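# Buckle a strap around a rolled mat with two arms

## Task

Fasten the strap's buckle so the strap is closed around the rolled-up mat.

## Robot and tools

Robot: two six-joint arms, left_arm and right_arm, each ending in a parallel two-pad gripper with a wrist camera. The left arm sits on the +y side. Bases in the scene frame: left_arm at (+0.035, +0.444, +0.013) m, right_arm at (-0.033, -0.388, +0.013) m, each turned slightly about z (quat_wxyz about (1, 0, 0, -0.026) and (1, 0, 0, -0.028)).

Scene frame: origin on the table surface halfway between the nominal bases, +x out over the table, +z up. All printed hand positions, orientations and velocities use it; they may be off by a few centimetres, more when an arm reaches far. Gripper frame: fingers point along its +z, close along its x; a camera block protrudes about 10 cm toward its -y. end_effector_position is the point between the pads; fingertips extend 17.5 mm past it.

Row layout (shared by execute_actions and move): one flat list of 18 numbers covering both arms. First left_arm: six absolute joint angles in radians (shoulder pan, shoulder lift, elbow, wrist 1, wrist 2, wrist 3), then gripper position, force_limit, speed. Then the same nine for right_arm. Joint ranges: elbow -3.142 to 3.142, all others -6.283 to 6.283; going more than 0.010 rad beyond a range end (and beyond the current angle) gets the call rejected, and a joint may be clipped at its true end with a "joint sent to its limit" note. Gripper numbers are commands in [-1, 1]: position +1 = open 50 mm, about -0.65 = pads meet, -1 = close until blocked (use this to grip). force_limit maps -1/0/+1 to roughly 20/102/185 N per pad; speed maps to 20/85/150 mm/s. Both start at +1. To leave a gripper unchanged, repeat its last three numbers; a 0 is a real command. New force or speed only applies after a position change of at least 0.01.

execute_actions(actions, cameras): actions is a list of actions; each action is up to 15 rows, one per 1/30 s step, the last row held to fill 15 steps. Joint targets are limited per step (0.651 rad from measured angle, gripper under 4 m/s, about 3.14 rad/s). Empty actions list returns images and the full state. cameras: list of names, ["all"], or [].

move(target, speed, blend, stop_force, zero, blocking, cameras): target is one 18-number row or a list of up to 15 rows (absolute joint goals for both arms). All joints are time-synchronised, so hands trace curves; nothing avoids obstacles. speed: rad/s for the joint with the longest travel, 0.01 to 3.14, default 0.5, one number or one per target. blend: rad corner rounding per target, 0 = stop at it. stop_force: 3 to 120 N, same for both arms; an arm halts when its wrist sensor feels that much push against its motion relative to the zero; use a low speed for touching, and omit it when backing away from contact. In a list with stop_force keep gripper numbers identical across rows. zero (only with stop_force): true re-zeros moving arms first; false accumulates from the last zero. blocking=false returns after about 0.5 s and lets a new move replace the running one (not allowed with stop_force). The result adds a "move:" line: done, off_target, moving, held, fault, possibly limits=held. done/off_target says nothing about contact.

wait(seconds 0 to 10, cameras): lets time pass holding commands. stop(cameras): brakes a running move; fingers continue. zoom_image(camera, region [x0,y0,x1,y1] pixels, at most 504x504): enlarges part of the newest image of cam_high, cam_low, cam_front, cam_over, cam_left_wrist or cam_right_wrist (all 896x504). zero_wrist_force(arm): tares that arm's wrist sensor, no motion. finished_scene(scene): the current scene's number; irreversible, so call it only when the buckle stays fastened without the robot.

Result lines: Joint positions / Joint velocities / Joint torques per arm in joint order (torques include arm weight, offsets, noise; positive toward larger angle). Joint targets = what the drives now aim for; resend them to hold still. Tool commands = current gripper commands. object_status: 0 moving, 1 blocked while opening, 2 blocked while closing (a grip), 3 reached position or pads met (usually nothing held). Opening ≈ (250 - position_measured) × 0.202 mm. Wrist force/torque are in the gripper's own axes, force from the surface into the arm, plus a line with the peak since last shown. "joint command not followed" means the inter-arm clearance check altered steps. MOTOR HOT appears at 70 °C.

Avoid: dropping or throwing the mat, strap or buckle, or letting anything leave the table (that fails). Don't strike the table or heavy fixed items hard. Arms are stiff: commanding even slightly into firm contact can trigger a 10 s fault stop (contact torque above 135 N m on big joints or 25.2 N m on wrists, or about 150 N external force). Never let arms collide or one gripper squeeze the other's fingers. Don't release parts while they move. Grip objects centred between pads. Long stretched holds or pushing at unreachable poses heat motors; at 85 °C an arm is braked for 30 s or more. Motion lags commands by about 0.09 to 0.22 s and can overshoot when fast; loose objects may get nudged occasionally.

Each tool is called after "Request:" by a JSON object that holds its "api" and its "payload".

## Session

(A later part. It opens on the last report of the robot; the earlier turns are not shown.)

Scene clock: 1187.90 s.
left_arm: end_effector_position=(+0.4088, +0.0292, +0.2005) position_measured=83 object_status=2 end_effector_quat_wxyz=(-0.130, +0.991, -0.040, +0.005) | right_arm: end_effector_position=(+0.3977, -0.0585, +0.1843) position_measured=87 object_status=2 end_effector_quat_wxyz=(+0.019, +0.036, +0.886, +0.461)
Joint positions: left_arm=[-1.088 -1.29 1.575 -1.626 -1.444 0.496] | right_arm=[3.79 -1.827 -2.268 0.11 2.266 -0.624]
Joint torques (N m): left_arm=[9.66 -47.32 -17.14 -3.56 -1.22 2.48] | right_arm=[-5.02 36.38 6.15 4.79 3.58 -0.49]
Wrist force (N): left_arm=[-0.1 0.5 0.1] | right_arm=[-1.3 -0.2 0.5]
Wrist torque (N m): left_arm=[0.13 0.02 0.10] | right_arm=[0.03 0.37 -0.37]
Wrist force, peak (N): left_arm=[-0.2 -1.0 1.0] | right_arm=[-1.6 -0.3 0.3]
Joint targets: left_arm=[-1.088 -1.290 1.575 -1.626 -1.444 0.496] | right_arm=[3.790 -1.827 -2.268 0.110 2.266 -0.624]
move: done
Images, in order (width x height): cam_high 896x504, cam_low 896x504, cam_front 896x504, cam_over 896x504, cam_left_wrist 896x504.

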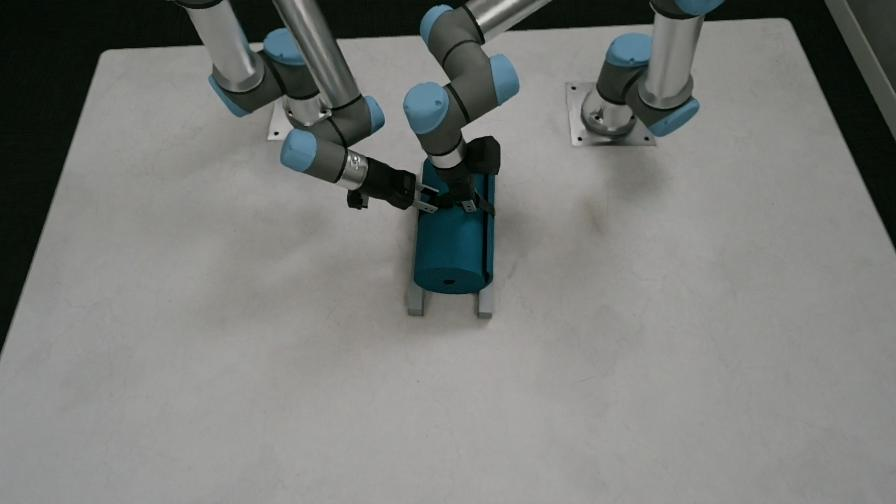

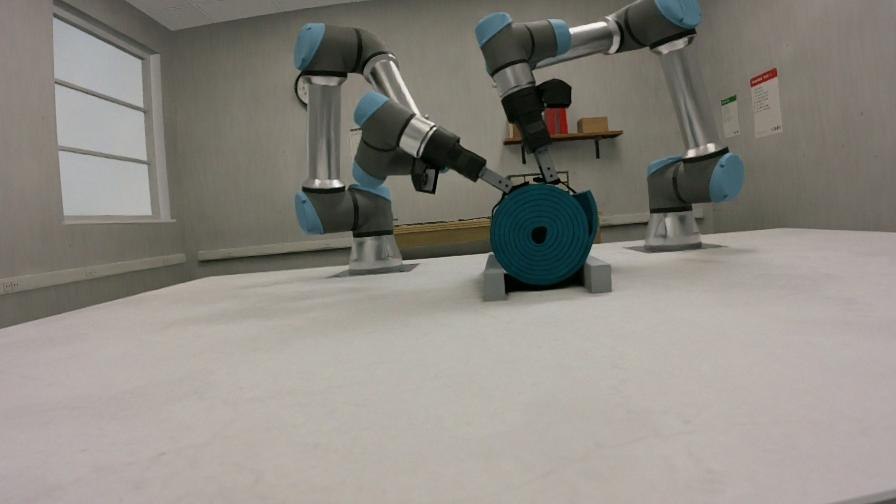

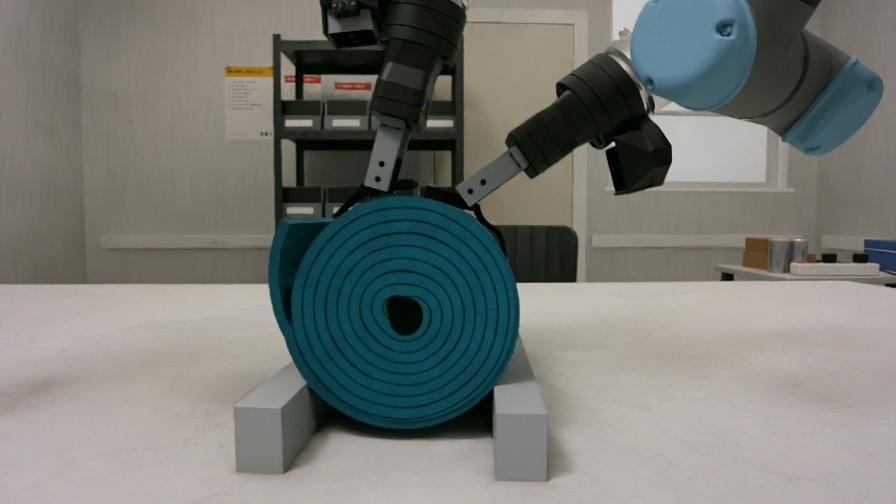

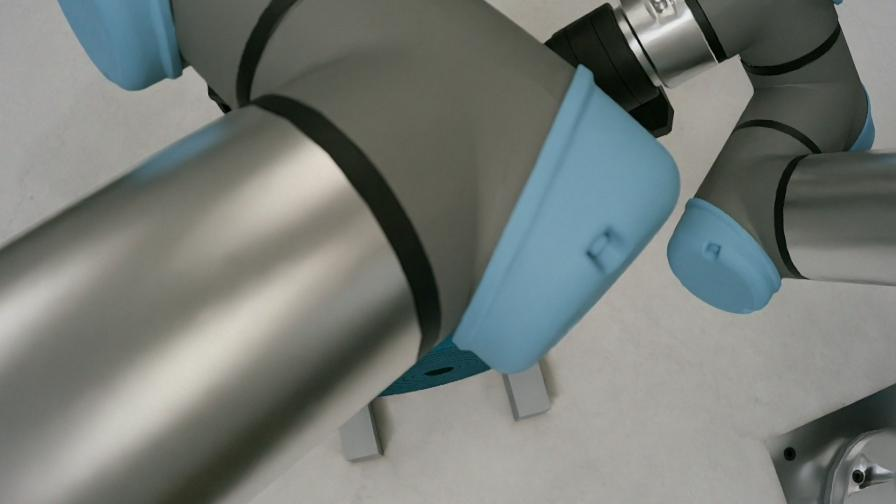

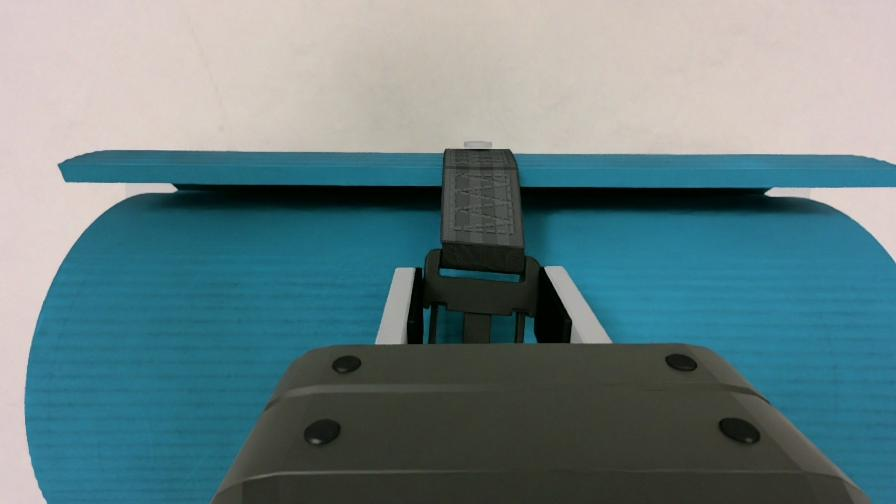

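Request:
{"api": "move", "payload": {"target": [[-0.9043,-1.4856,1.9907,-2.3206,-1.7698,0.6697,-1,-0.8,-1,3.7902,-1.8268,-2.2681,0.1098,2.2662,-0.6239,-1,-0.5,-1],[-0.9015,-1.48,2.0045,-2.3394,-1.7705,0.6724,-1,-0.8,-1,3.7902,-1.8268,-2.2681,0.1098,2.2662,-0.6239,-1,-0.5,-1]], "speed": [0.2, 0.05], "cameras": ["cam_over", "cam_front", "cam_left_wrist", "cam_low"]}}

Request:
{"api": "zoom_image", "payload": {"camera": "cam_front", "region": [310, 130, 500, 240]}}

Request:
{"api": "zoom_image", "payload": {"camera": "cam_low", "region": [490, 140, 620, 220]}}

Request:
{"api": "zoom_image", "payload": {"camera": "cam_over", "region": [310, 120, 450, 240]}}

Scene clock: 1224.67 s.
left_arm: end_effector_position=(+0.4124, +0.0539, +0.1796) position_measured=83 object_status=2 end_effector_quat_wxyz=(+0.156, +0.987, -0.039, -0.006) | right_arm: end_effector_position=(+0.3977, -0.0585, +0.1843) position_measured=87 object_status=2 end_effector_quat_wxyz=(+0.019, +0.036, +0.886, +0.461)
Joint positions: left_arm=[-0.901 -1.48 2.005 -2.34 -1.771 0.672] | right_arm=[3.79 -1.827 -2.268 0.11 2.266 -0.624]
Joint torques (N m): left_arm=[5.92 -30.93 -30.07 -1.58 -1.88 1.74] | right_arm=[-4.1 36.13 6.57 4.69 3.51 -0.53]
Wrist force (N): left_arm=[-0.4 -0.8 0.3] | right_arm=[-1.5 -0.2 0.3]
Wrist torque (N m): left_arm=[-0.08 0.08 -0.15] | right_arm=[0.04 0.39 -0.37]
Wrist force, peak (N): left_arm=[-0.4 -1.4 0.3] | right_arm=[-1.6 -0.2 0.5]
Joint targets: left_arm=[-0.901 -1.480 2.005 -2.339 -1.770 0.672] | right_arm=[3.790 -1.827 -2.268 0.110 2.266 -0.624]
move: done
Images, in order (width x height): cam_low 896x504, cam_front 896x504, cam_over 896x504, cam_left_wrist 896x504.

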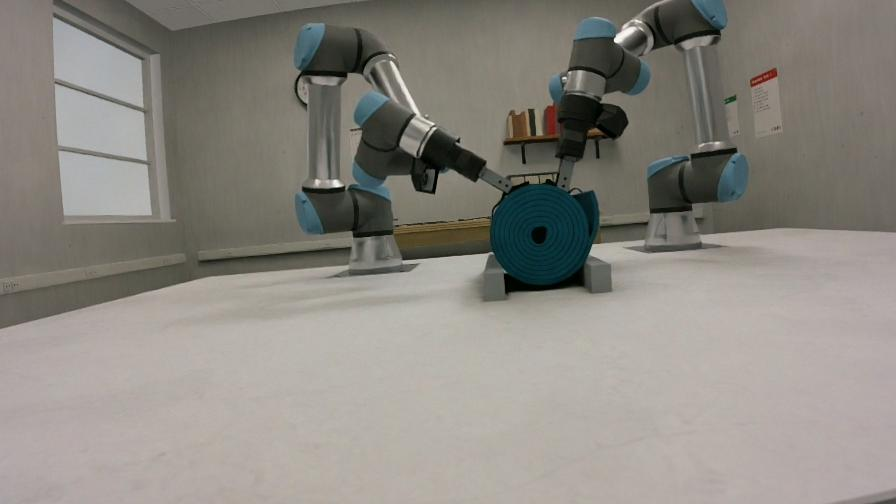

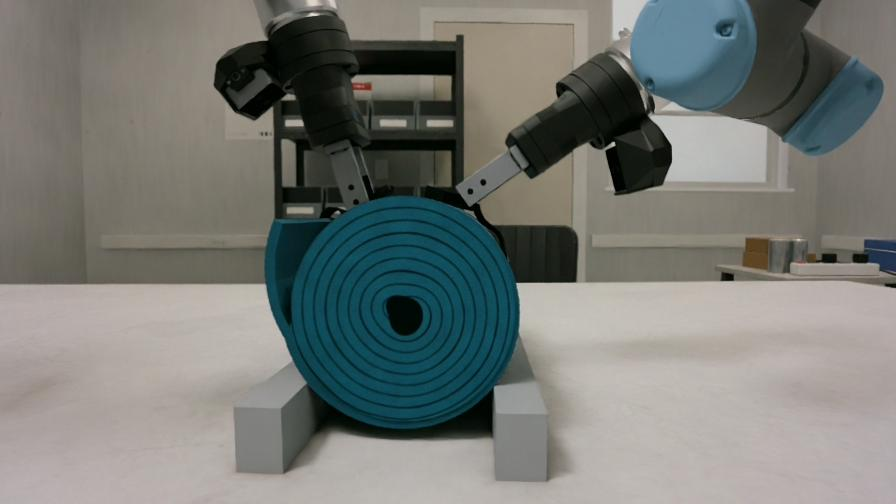

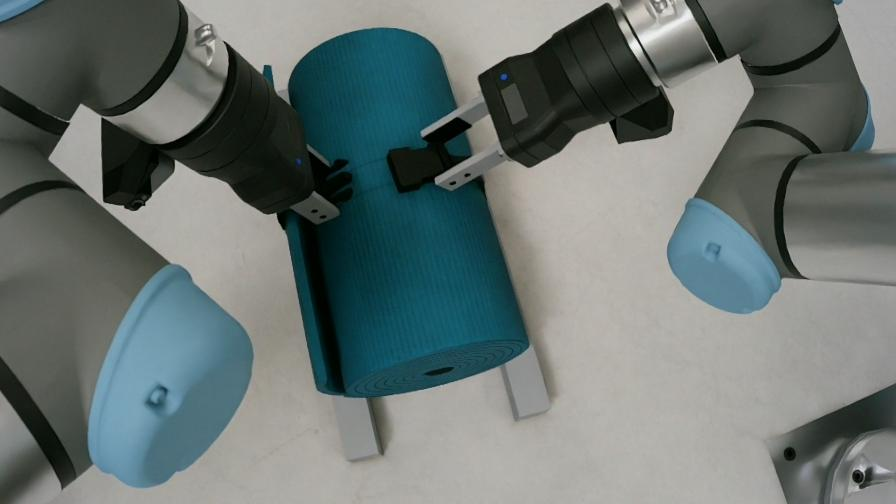

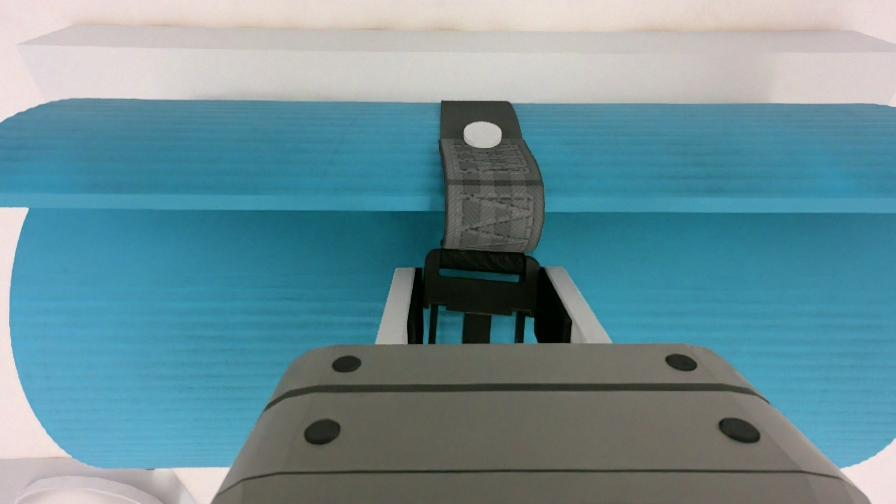

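Scaled by 2.653.

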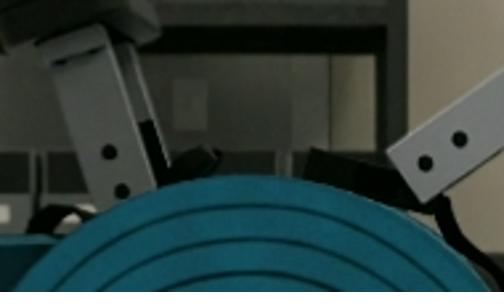

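Scaled by 3.877.

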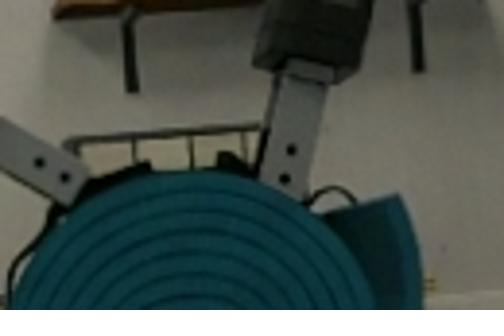

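Scaled by 3.600.

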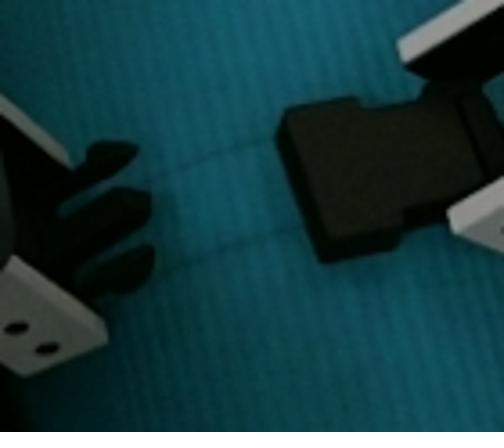

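Request:
{"api": "move", "payload": {"target": [[-1.0371,-1.3719,1.7141,-1.8687,-1.5429,0.5608,-1,-0.8,-1,3.7902,-1.8268,-2.2681,0.1098,2.2662,-0.6239,-1,-0.5,-1]], "speed": 0.15, "stop_force": 15}}

Request:
{"api": "move", "payload": {"target": [[-1.0371,-1.3594,1.7394,-1.9065,-1.5429,0.5608,-1,-0.8,-1,3.7902,-1.8268,-2.2681,0.1098,2.2662,-0.6239,-1,-0.5,-1]], "speed": 0.02, "stop_force": 4, "cameras": ["cam_front", "cam_left_wrist", "cam_low"]}}

Request:
{"api": "zoom_image", "payload": {"camera": "cam_front", "region": [310, 130, 500, 240]}}

Request:
{"api": "zoom_image", "payload": {"camera": "cam_low", "region": [490, 140, 620, 220]}}

Scene clock: 1249.37 s.
left_arm: end_effector_position=(+0.4107, +0.0288, +0.1971) position_measured=83 object_status=2 end_effector_quat_wxyz=(-0.026, +0.999, -0.040, +0.001) | right_arm: end_effector_position=(+0.3977, -0.0585, +0.1843) position_measured=87 object_status=2 end_effector_quat_wxyz=(+0.019, +0.036, +0.886, +0.461)
Joint positions: left_arm=[-1.037 -1.372 1.714 -1.869 -1.543 0.561] | right_arm=[3.79 -1.827 -2.268 0.11 2.266 -0.624]
Joint torques (N m): left_arm=[8.85 -44.45 -17.9 -4.08 -1.51 2.53] | right_arm=[-2.48 36.16 6.41 4.73 3.42 -0.24]
Wrist force (N): left_arm=[-0.1 0.0 0.2] | right_arm=[-1.4 -0.1 0.2]
Wrist torque (N m): left_arm=[0.08 -0.01 0.04] | right_arm=[0.05 0.38 -0.37]
Wrist force, peak (N): left_arm=[-0.6 -1.4 0.6] | right_arm=[-1.6 -0.2 0.4]
Joint targets: left_arm=[-1.037 -1.372 1.714 -1.869 -1.543 0.561] | right_arm=[3.790 -1.827 -2.268 0.110 2.266 -0.624]
move: done

Scene clock: 1251.80 s.
left_arm: end_effector_position=(+0.4107, +0.0288, +0.1856) position_measured=83 object_status=2 end_effector_quat_wxyz=(-0.026, +0.999, -0.040, +0.001) | right_arm: end_effector_position=(+0.3977, -0.0585, +0.1843) position_measured=87 object_status=2 end_effector_quat_wxyz=(+0.019, +0.036, +0.886, +0.461)
Joint positions: left_arm=[-1.037 -1.362 1.733 -1.898 -1.543 0.561] | right_arm=[3.79 -1.827 -2.268 0.11 2.266 -0.624]
Joint torques (N m): left_arm=[8.17 -40.13 -28.59 -0.29 -1.4 2.36] | right_arm=[-2.3 35.89 6.38 4.83 3.31 -0.2]
Wrist force (N): left_arm=[-1.1 -1.6 -6.4] | right_arm=[-1.2 -0.3 0.2]
Wrist torque (N m): left_arm=[0.04 -0.03 0.05] | right_arm=[0.01 0.35 -0.37]
Wrist force, peak (N): left_arm=[-2.2 -3.4 -11.3] | right_arm=[-1.6 -0.2 0.2]
Joint targets: left_arm=[-1.037 -1.362 1.733 -1.898 -1.543 0.561] | right_arm=[3.790 -1.827 -2.268 0.110 2.266 -0.624]
move: contact (left_arm)
Images, in order (width x height): cam_low 896x504, cam_front 896x504, cam_left_wrist 896x504.

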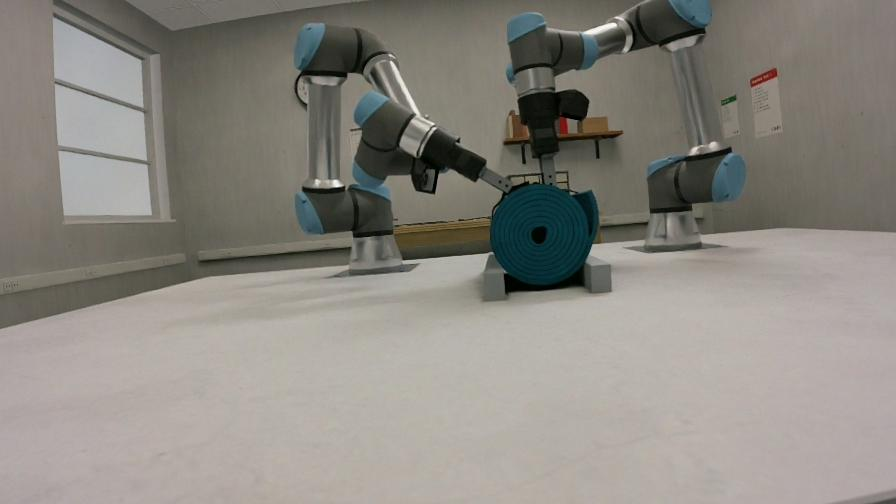

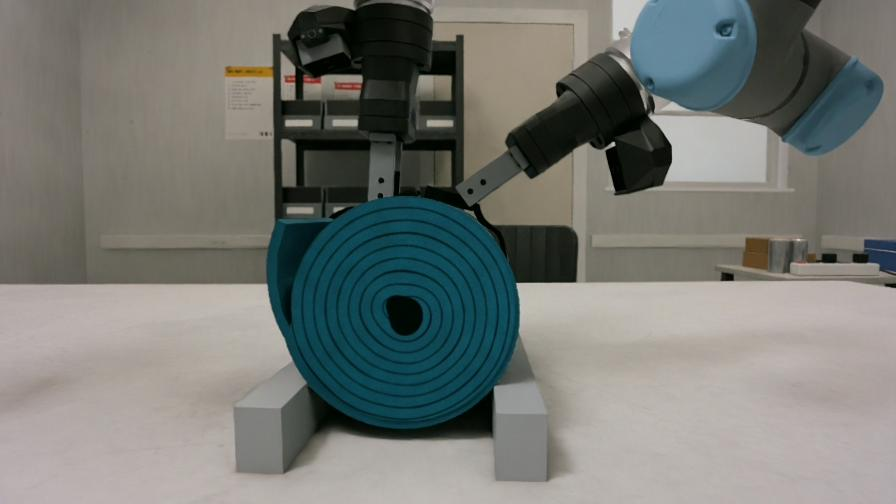

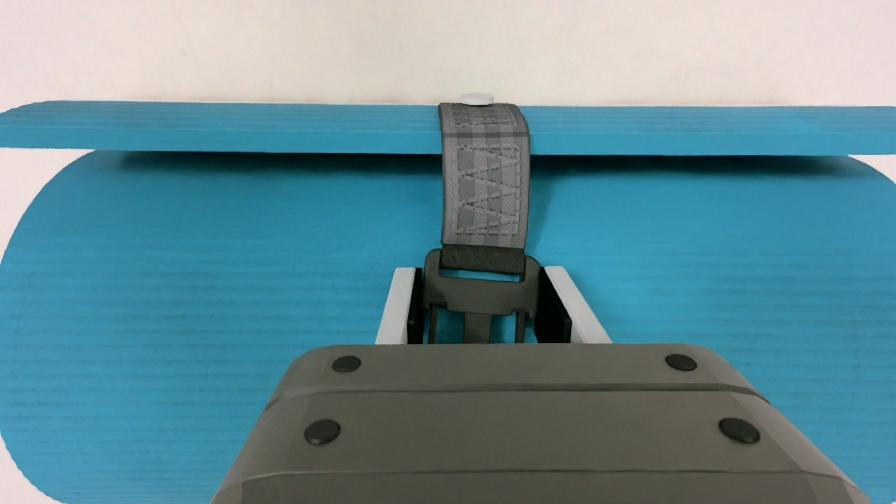

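Scaled by 2.653.

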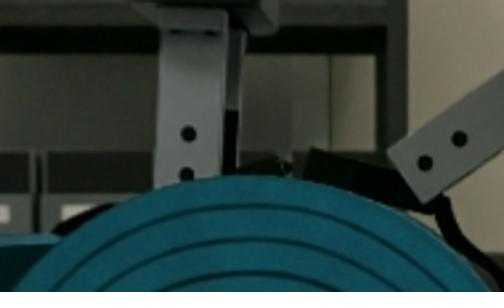

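Scaled by 3.877.

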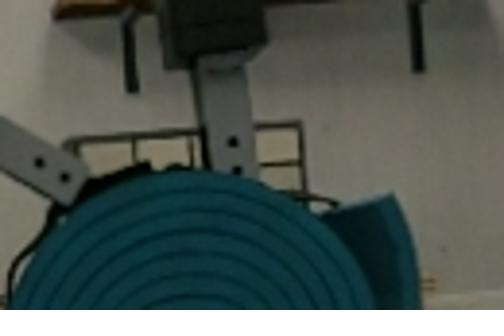

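Request:
{"api": "zoom_image", "payload": {"camera": "cam_front", "region": [360, 160, 470, 220]}}

Request:
{"api": "zoom_image", "payload": {"camera": "cam_low", "region": [500, 165, 580, 205]}}

Request:
{"api": "zoom_image", "payload": {"camera": "cam_left_wrist", "region": [380, 200, 580, 350]}}

Scaled by 4.582.

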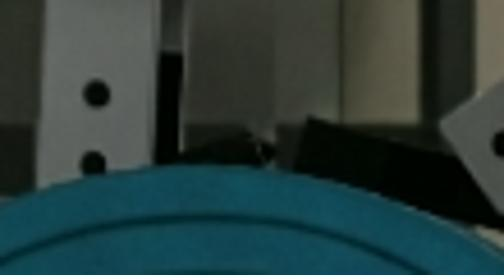

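Scaled by 6.300.

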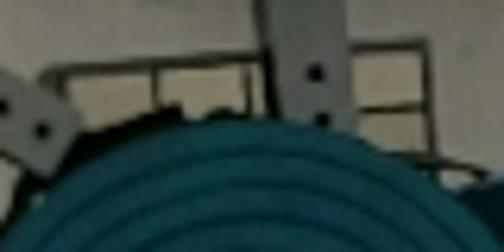

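Scaled by 2.520.

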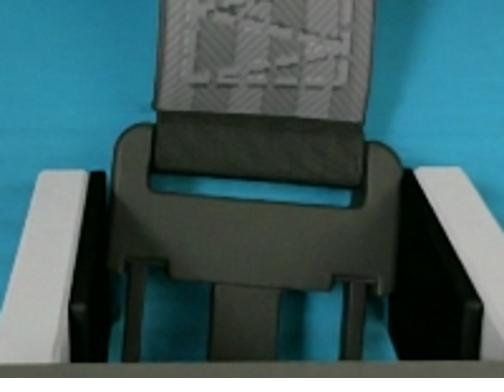

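Request:
{"api": "move", "payload": {"target": [[-1.0371,-1.362,1.7331,-1.8978,-1.5429,0.5608,1,-0.8,-1,3.7902,-1.8268,-2.2681,0.1098,2.2662,-0.6239,-1,-0.5,-1],[-1.0371,-1.3719,1.7141,-1.8687,-1.5429,0.5608,1,-0.8,-1,3.7902,-1.8268,-2.2681,0.1098,2.2662,-0.6239,-1,-0.5,-1]], "speed": 0.1, "cameras": ["cam_front", "cam_left_wrist", "cam_low"]}}

Request:
{"api": "zoom_image", "payload": {"camera": "cam_front", "region": [310, 130, 500, 240]}}

Request:
{"api": "zoom_image", "payload": {"camera": "cam_left_wrist", "region": [380, 200, 580, 350]}}

Scene clock: 1288.43 s.
left_arm: end_effector_position=(+0.4107, +0.0288, +0.1972) position_measured=3 object_status=3 end_effector_quat_wxyz=(-0.026, +0.999, -0.040, +0.001) | right_arm: end_effector_position=(+0.3977, -0.0585, +0.1843) position_measured=87 object_status=2 end_effector_quat_wxyz=(+0.019, +0.036, +0.886, +0.461)
Joint positions: left_arm=[-1.037 -1.372 1.714 -1.868 -1.543 0.561] | right_arm=[3.79 -1.827 -2.268 0.11 2.266 -0.624]
Joint torques (N m): left_arm=[4.23 -32.37 -18.53 -5.28 -1.37 2.38] | right_arm=[-1.54 35.64 6.75 4.68 3.22 -0.1]
Wrist force (N): left_arm=[-0.1 0.5 0.0] | right_arm=[-1.4 -0.1 0.2]
Wrist torque (N m): left_arm=[0.11 0.00 0.05] | right_arm=[0.04 0.38 -0.37]
Wrist force, peak (N): left_arm=[-1.2 -1.9 -6.7] | right_arm=[-1.6 -0.1 0.3]
Joint targets: left_arm=[-1.037 -1.372 1.714 -1.869 -1.543 0.561] | right_arm=[3.790 -1.827 -2.268 0.110 2.266 -0.624]
move: done
Images, in order (width x height): cam_low 896x504, cam_front 896x504, cam_left_wrist 896x504.

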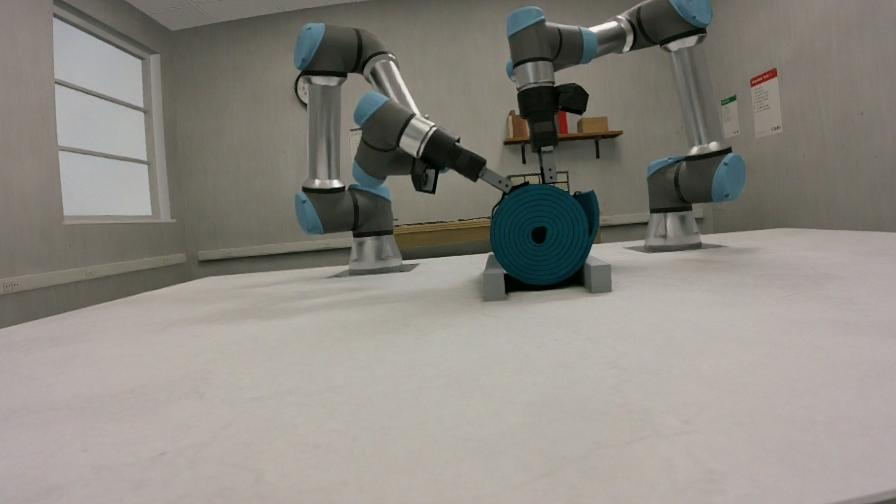

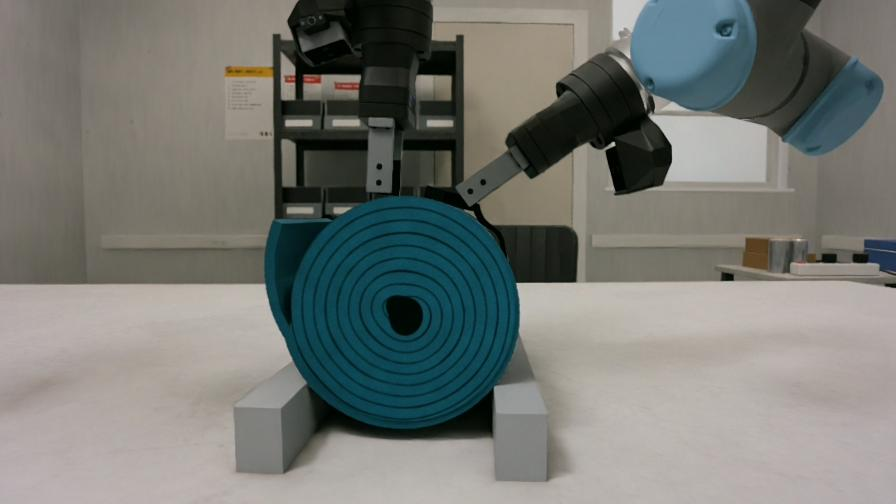

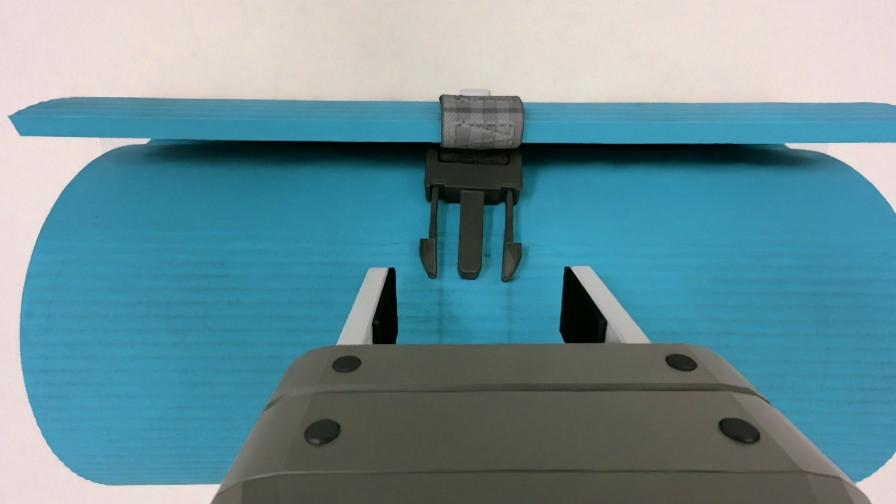

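Scaled by 2.653.

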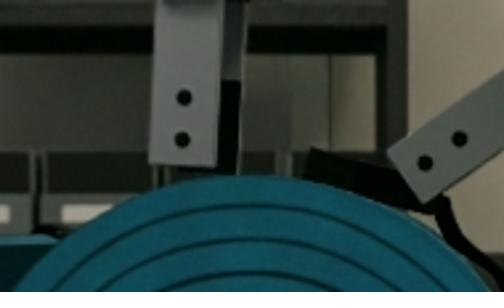

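Scaled by 2.520.

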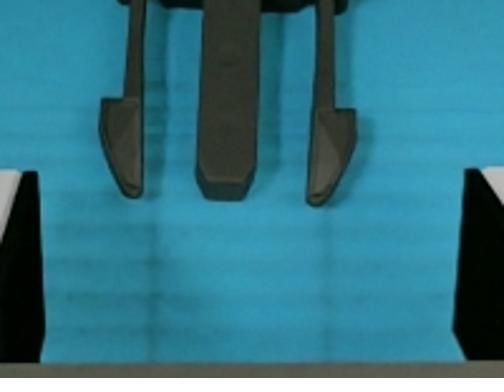

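Request:
{"api": "move", "payload": {"target": [[-0.8669,-1.5333,2.0167,-2.2914,-1.7788,0.7067,1,-0.8,-1,3.7902,-1.8268,-2.2681,0.1098,2.2662,-0.6239,-1,-0.5,-1]], "speed": 0.25, "cameras": ["cam_front", "cam_left_wrist", "cam_over"]}}

Request:
{"api": "zoom_image", "payload": {"camera": "cam_left_wrist", "region": [380, 170, 580, 350]}}

Scene clock: 1321.43 s.
left_arm: end_effector_position=(+0.4140, +0.0790, +0.1947) position_measured=3 object_status=3 end_effector_quat_wxyz=(+0.156, +0.987, -0.039, -0.006) | right_arm: end_effector_position=(+0.3977, -0.0585, +0.1843) position_measured=87 object_status=2 end_effector_quat_wxyz=(+0.019, +0.036, +0.886, +0.461)
Joint positions: left_arm=[-0.867 -1.533 2.017 -2.291 -1.779 0.707] | right_arm=[3.79 -1.827 -2.268 0.11 2.266 -0.624]
Joint torques (N m): left_arm=[-6.35 -19.59 -24.77 -2.11 1.02 -2.37] | right_arm=[-0.38 35.47 6.75 4.6 3.24 0.08]
Wrist force (N): left_arm=[-0.4 -0.9 0.4] | right_arm=[-1.4 -0.2 0.4]
Wrist torque (N m): left_arm=[-0.10 0.08 -0.11] | right_arm=[0.02 0.38 -0.36]
Wrist force, peak (N): left_arm=[-0.5 -1.7 -0.1] | right_arm=[-1.6 -0.2 0.3]
Joint targets: left_arm=[-0.867 -1.533 2.017 -2.291 -1.779 0.707] | right_arm=[3.790 -1.827 -2.268 0.110 2.266 -0.624]
move: done
Images, in order (width x height): cam_front 896x504, cam_over 896x504, cam_left_wrist 896x504.

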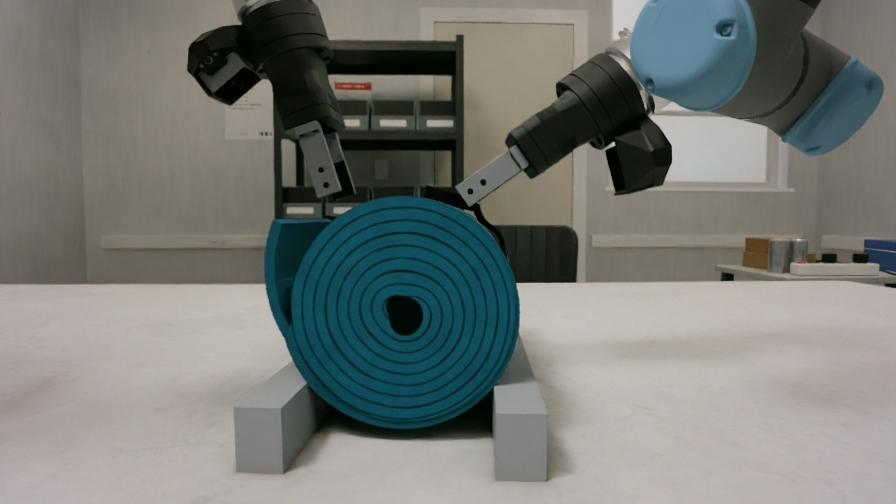

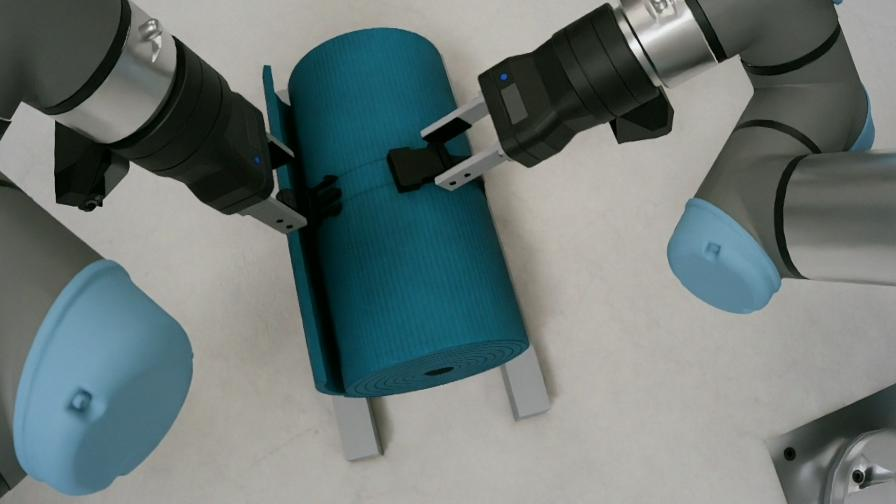

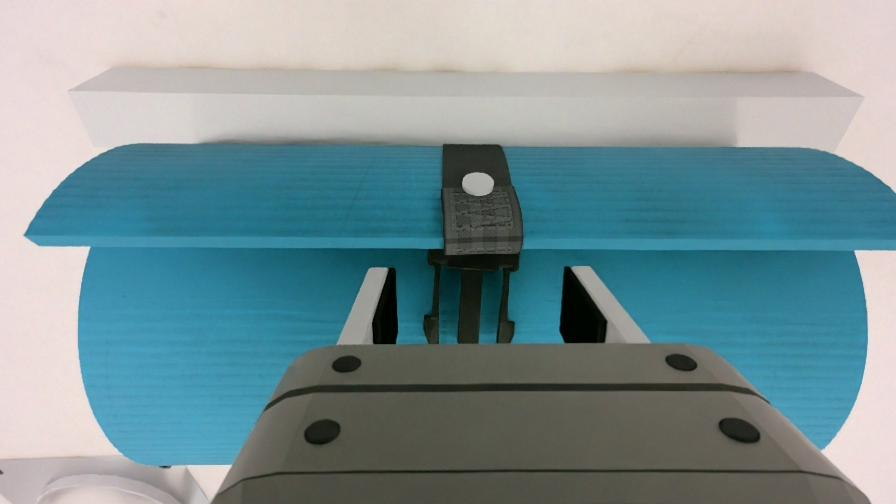

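Scaled by 2.520.

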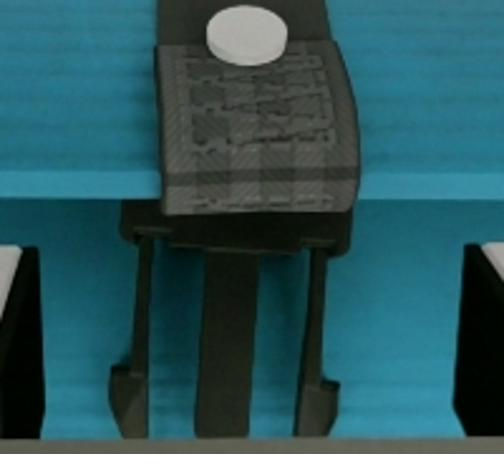

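Request:
{"api": "move", "payload": {"target": [[-0.8848,-1.4657,2.057,-2.403,-1.7745,0.689,1,-0.9,-1,3.7902,-1.8268,-2.2681,0.1098,2.2662,-0.6239,-1,-0.5,-1],[-0.8848,-1.4657,2.057,-2.403,-1.7745,0.689,-1,-0.9,-1,3.7902,-1.8268,-2.2681,0.1098,2.2662,-0.6239,-1,-0.5,-1]], "speed": 0.15, "cameras": ["cam_left_wrist"]}}

Request:
{"api": "zoom_image", "payload": {"camera": "cam_left_wrist", "region": [380, 170, 580, 350]}}

Scene clock: 1357.53 s.
left_arm: end_effector_position=(+0.4130, +0.0665, +0.1566) position_measured=84 object_status=2 end_effector_quat_wxyz=(+0.156, +0.987, -0.039, -0.006) | right_arm: end_effector_position=(+0.3977, -0.0585, +0.1843) position_measured=87 object_status=2 end_effector_quat_wxyz=(+0.019, +0.036, +0.886, +0.461)
Joint positions: left_arm=[-0.885 -1.466 2.057 -2.403 -1.774 0.689] | right_arm=[3.79 -1.827 -2.268 0.11 2.266 -0.624]
Joint torques (N m): left_arm=[4.39 -30.65 -28.3 -7.26 -2.87 2.19] | right_arm=[0.72 34.59 6.8 3 3.18 0.19]
Wrist force (N): left_arm=[-4.6 -12.2 -13.1] | right_arm=[-1.2 0.8 -0.5]
Wrist torque (N m): left_arm=[-0.20 -0.05 0.12] | right_arm=[0.05 0.36 -0.36]
Wrist force, peak (N): left_arm=[-7.0 22.3 -70.5] | right_arm=[-1.2 1.2 -1.0]
Joint targets: left_arm=[-0.885 -1.466 2.057 -2.403 -1.774 0.689] | right_arm=[3.790 -1.827 -2.268 0.110 2.266 -0.624]
move: done
Images, in order (width x height): cam_left_wrist 896x504.

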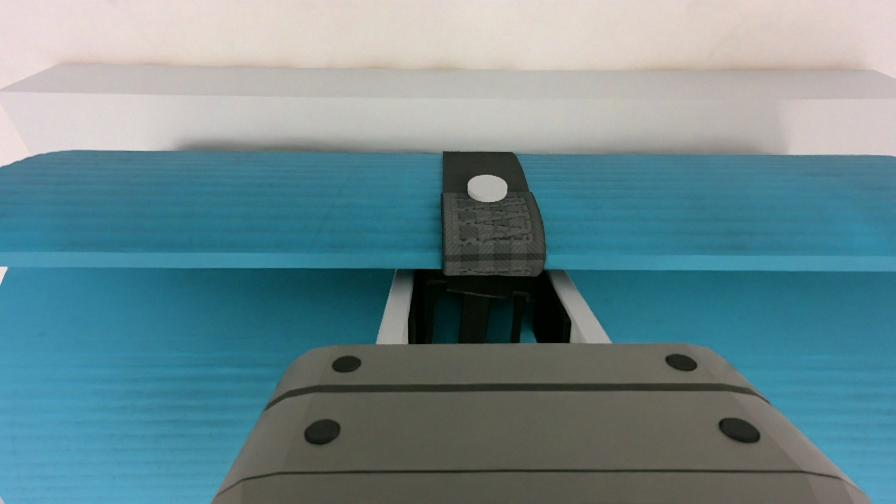

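Scaled by 2.520.

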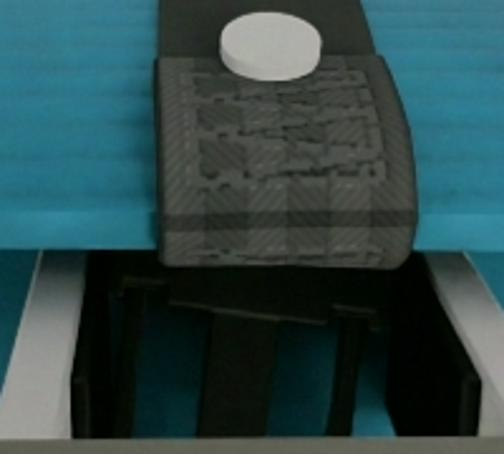

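Request:
{"api": "wait", "payload": {"seconds": 0, "cameras": ["cam_front", "cam_over", "cam_left_wrist"]}}

Scene clock: 1385.70 s.
left_arm: end_effector_position=(+0.4130, +0.0665, +0.1566) position_measured=84 object_status=2 end_effector_quat_wxyz=(+0.156, +0.987, -0.039, -0.006) | right_arm: end_effector_position=(+0.3977, -0.0585, +0.1843) position_measured=87 object_status=2 end_effector_quat_wxyz=(+0.019, +0.036, +0.886, +0.461)
Joint positions: left_arm=[-0.885 -1.466 2.057 -2.403 -1.775 0.689] | right_arm=[3.79 -1.827 -2.268 0.11 2.266 -0.624]
Joint torques (N m): left_arm=[-0.46 -31.24 -29.18 -7.13 -2.72 2.31] | right_arm=[0.94 32.42 7.01 1.99 3.14 0.28]
Wrist force (N): left_arm=[-4.4 -12.3 -13.6] | right_arm=[-1.4 0.8 -0.5]
Wrist torque (N m): left_arm=[-0.22 -0.07 0.12] | right_arm=[0.03 0.37 -0.36]
Wrist force, peak (N): left_arm=[-4.6 -12.4 -13.5] | right_arm=[-1.5 0.9 -0.6]
Joint targets: left_arm=[-0.885 -1.466 2.057 -2.403 -1.774 0.689] | right_arm=[3.790 -1.827 -2.268 0.110 2.266 -0.624]
Tool commands: left_gripper/position=-1.0 left_gripper/force_limit=-0.9 left_gripper/speed=-1.0 right_gripper/position=-1.0 right_gripper/force_limit=-0.5 right_gripper/speed=-1.0
Images, in order (width x height): cam_front 896x504, cam_over 896x504, cam_left_wrist 896x504.

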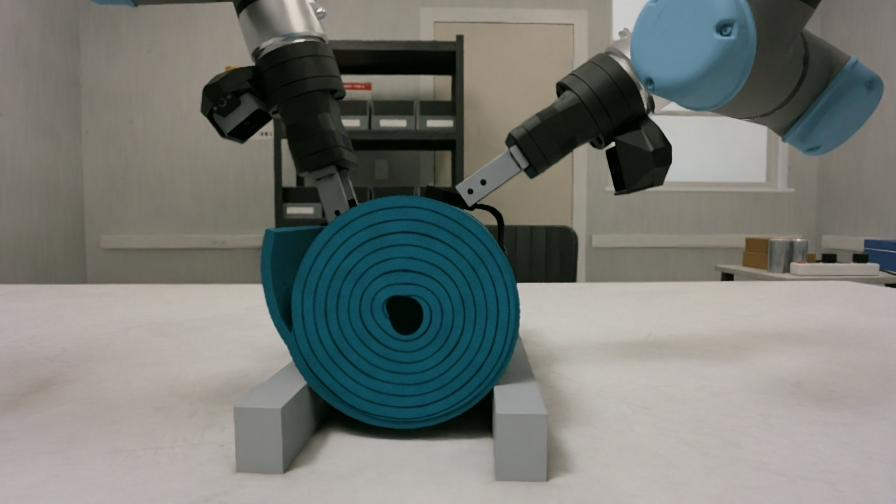

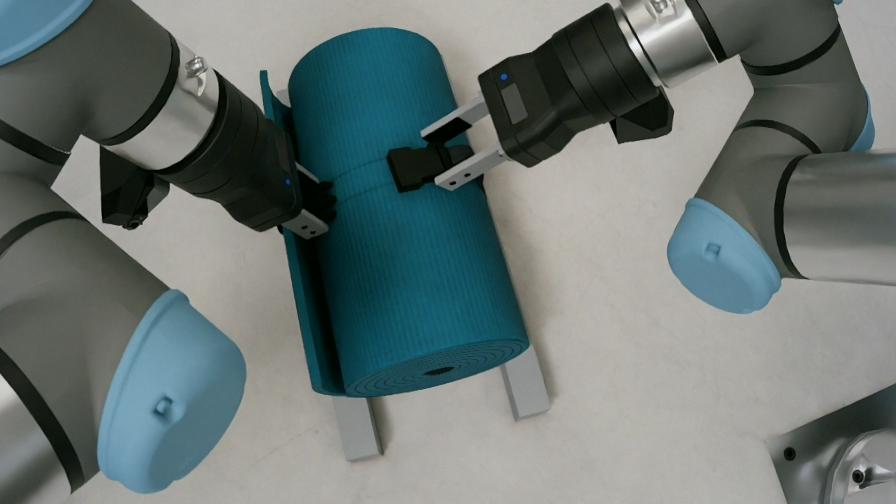

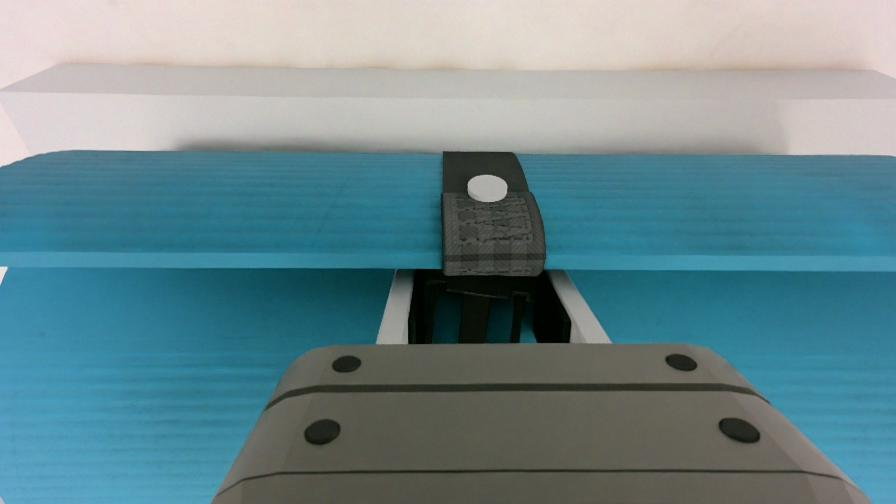

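Request:
{"api": "move", "payload": {"target": [[-0.9043,-1.4856,1.9907,-2.3206,-1.7698,0.6697,-1,-0.9,-1,3.7902,-1.8268,-2.2681,0.1098,2.2662,-0.6239,-1,-0.5,-1],[-0.9109,-1.4683,1.998,-2.3464,-1.7682,0.6632,-1,-0.9,-1,3.7902,-1.8268,-2.2681,0.1098,2.2662,-0.6239,-1,-0.5,-1]], "speed": 0.15, "stop_force": 20, "cameras": ["cam_front", "cam_over", "cam_left_wrist"]}}

Scene clock: 1396.73 s.
left_arm: end_effector_position=(+0.4117, +0.0471, +0.1776) position_measured=84 object_status=2 end_effector_quat_wxyz=(+0.156, +0.987, -0.039, -0.006) | right_arm: end_effector_position=(+0.3977, -0.0585, +0.1843) position_measured=87 object_status=2 end_effector_quat_wxyz=(+0.019, +0.036, +0.886, +0.461)
Joint positions: left_arm=[-0.911 -1.468 1.998 -2.346 -1.768 0.663] | right_arm=[3.79 -1.827 -2.268 0.11 2.266 -0.624]
Joint torques (N m): left_arm=[8.32 -35.47 -27.98 -4.28 -2.16 2.48] | right_arm=[2.17 30.49 7.26 3.36 3.02 0.37]
Wrist force (N): left_arm=[-0.1 -1.4 -3.8] | right_arm=[-1.5 0.4 -0.4]
Wrist torque (N m): left_arm=[-0.02 0.09 -0.03] | right_arm=[-0.01 0.38 -0.36]
Wrist force, peak (N): left_arm=[-3.2 -5.3 -20.7] | right_arm=[-1.2 1.9 -3.3]
Joint targets: left_arm=[-0.911 -1.468 1.998 -2.346 -1.768 0.663] | right_arm=[3.790 -1.827 -2.268 0.110 2.266 -0.624]
move: done
Images, in order (width x height): cam_front 896x504, cam_over 896x504, cam_left_wrist 896x504.

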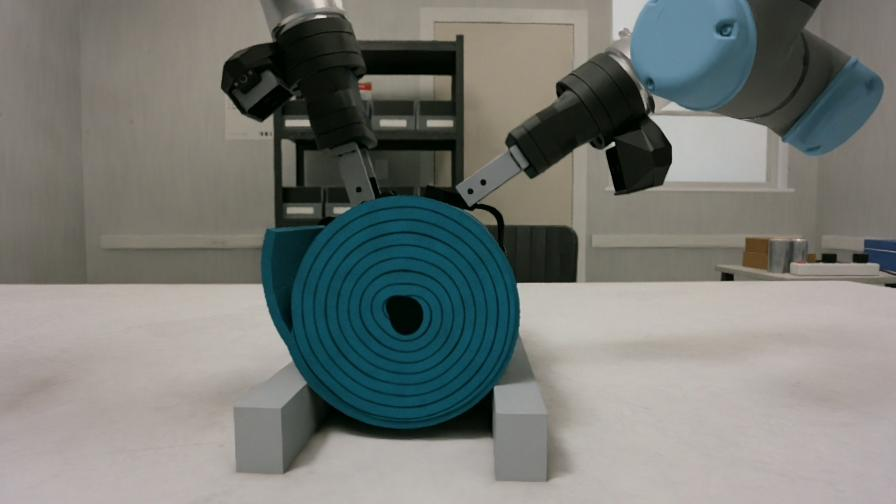

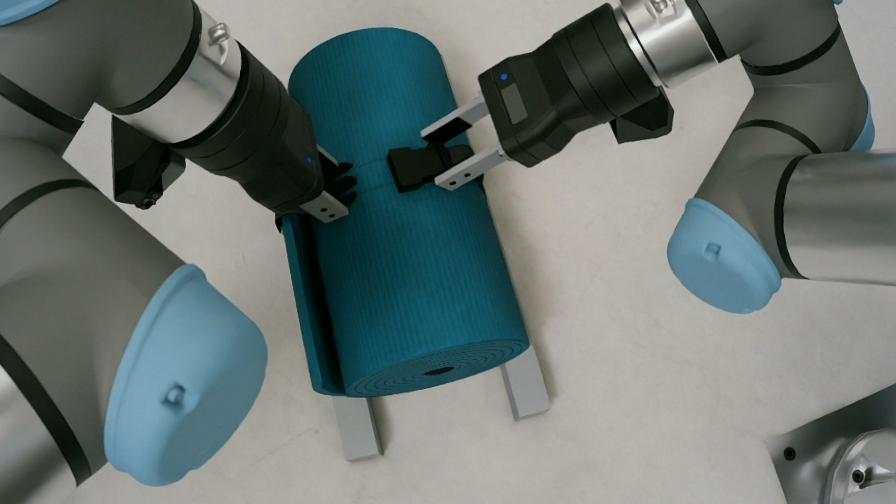

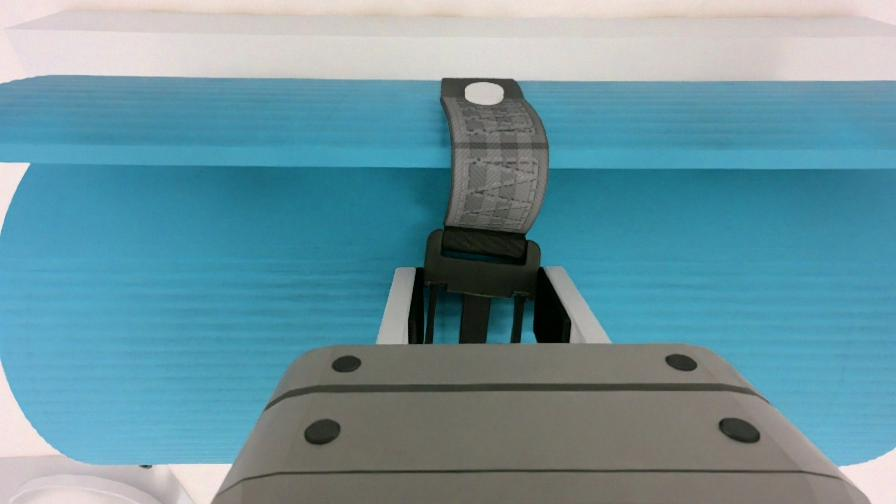

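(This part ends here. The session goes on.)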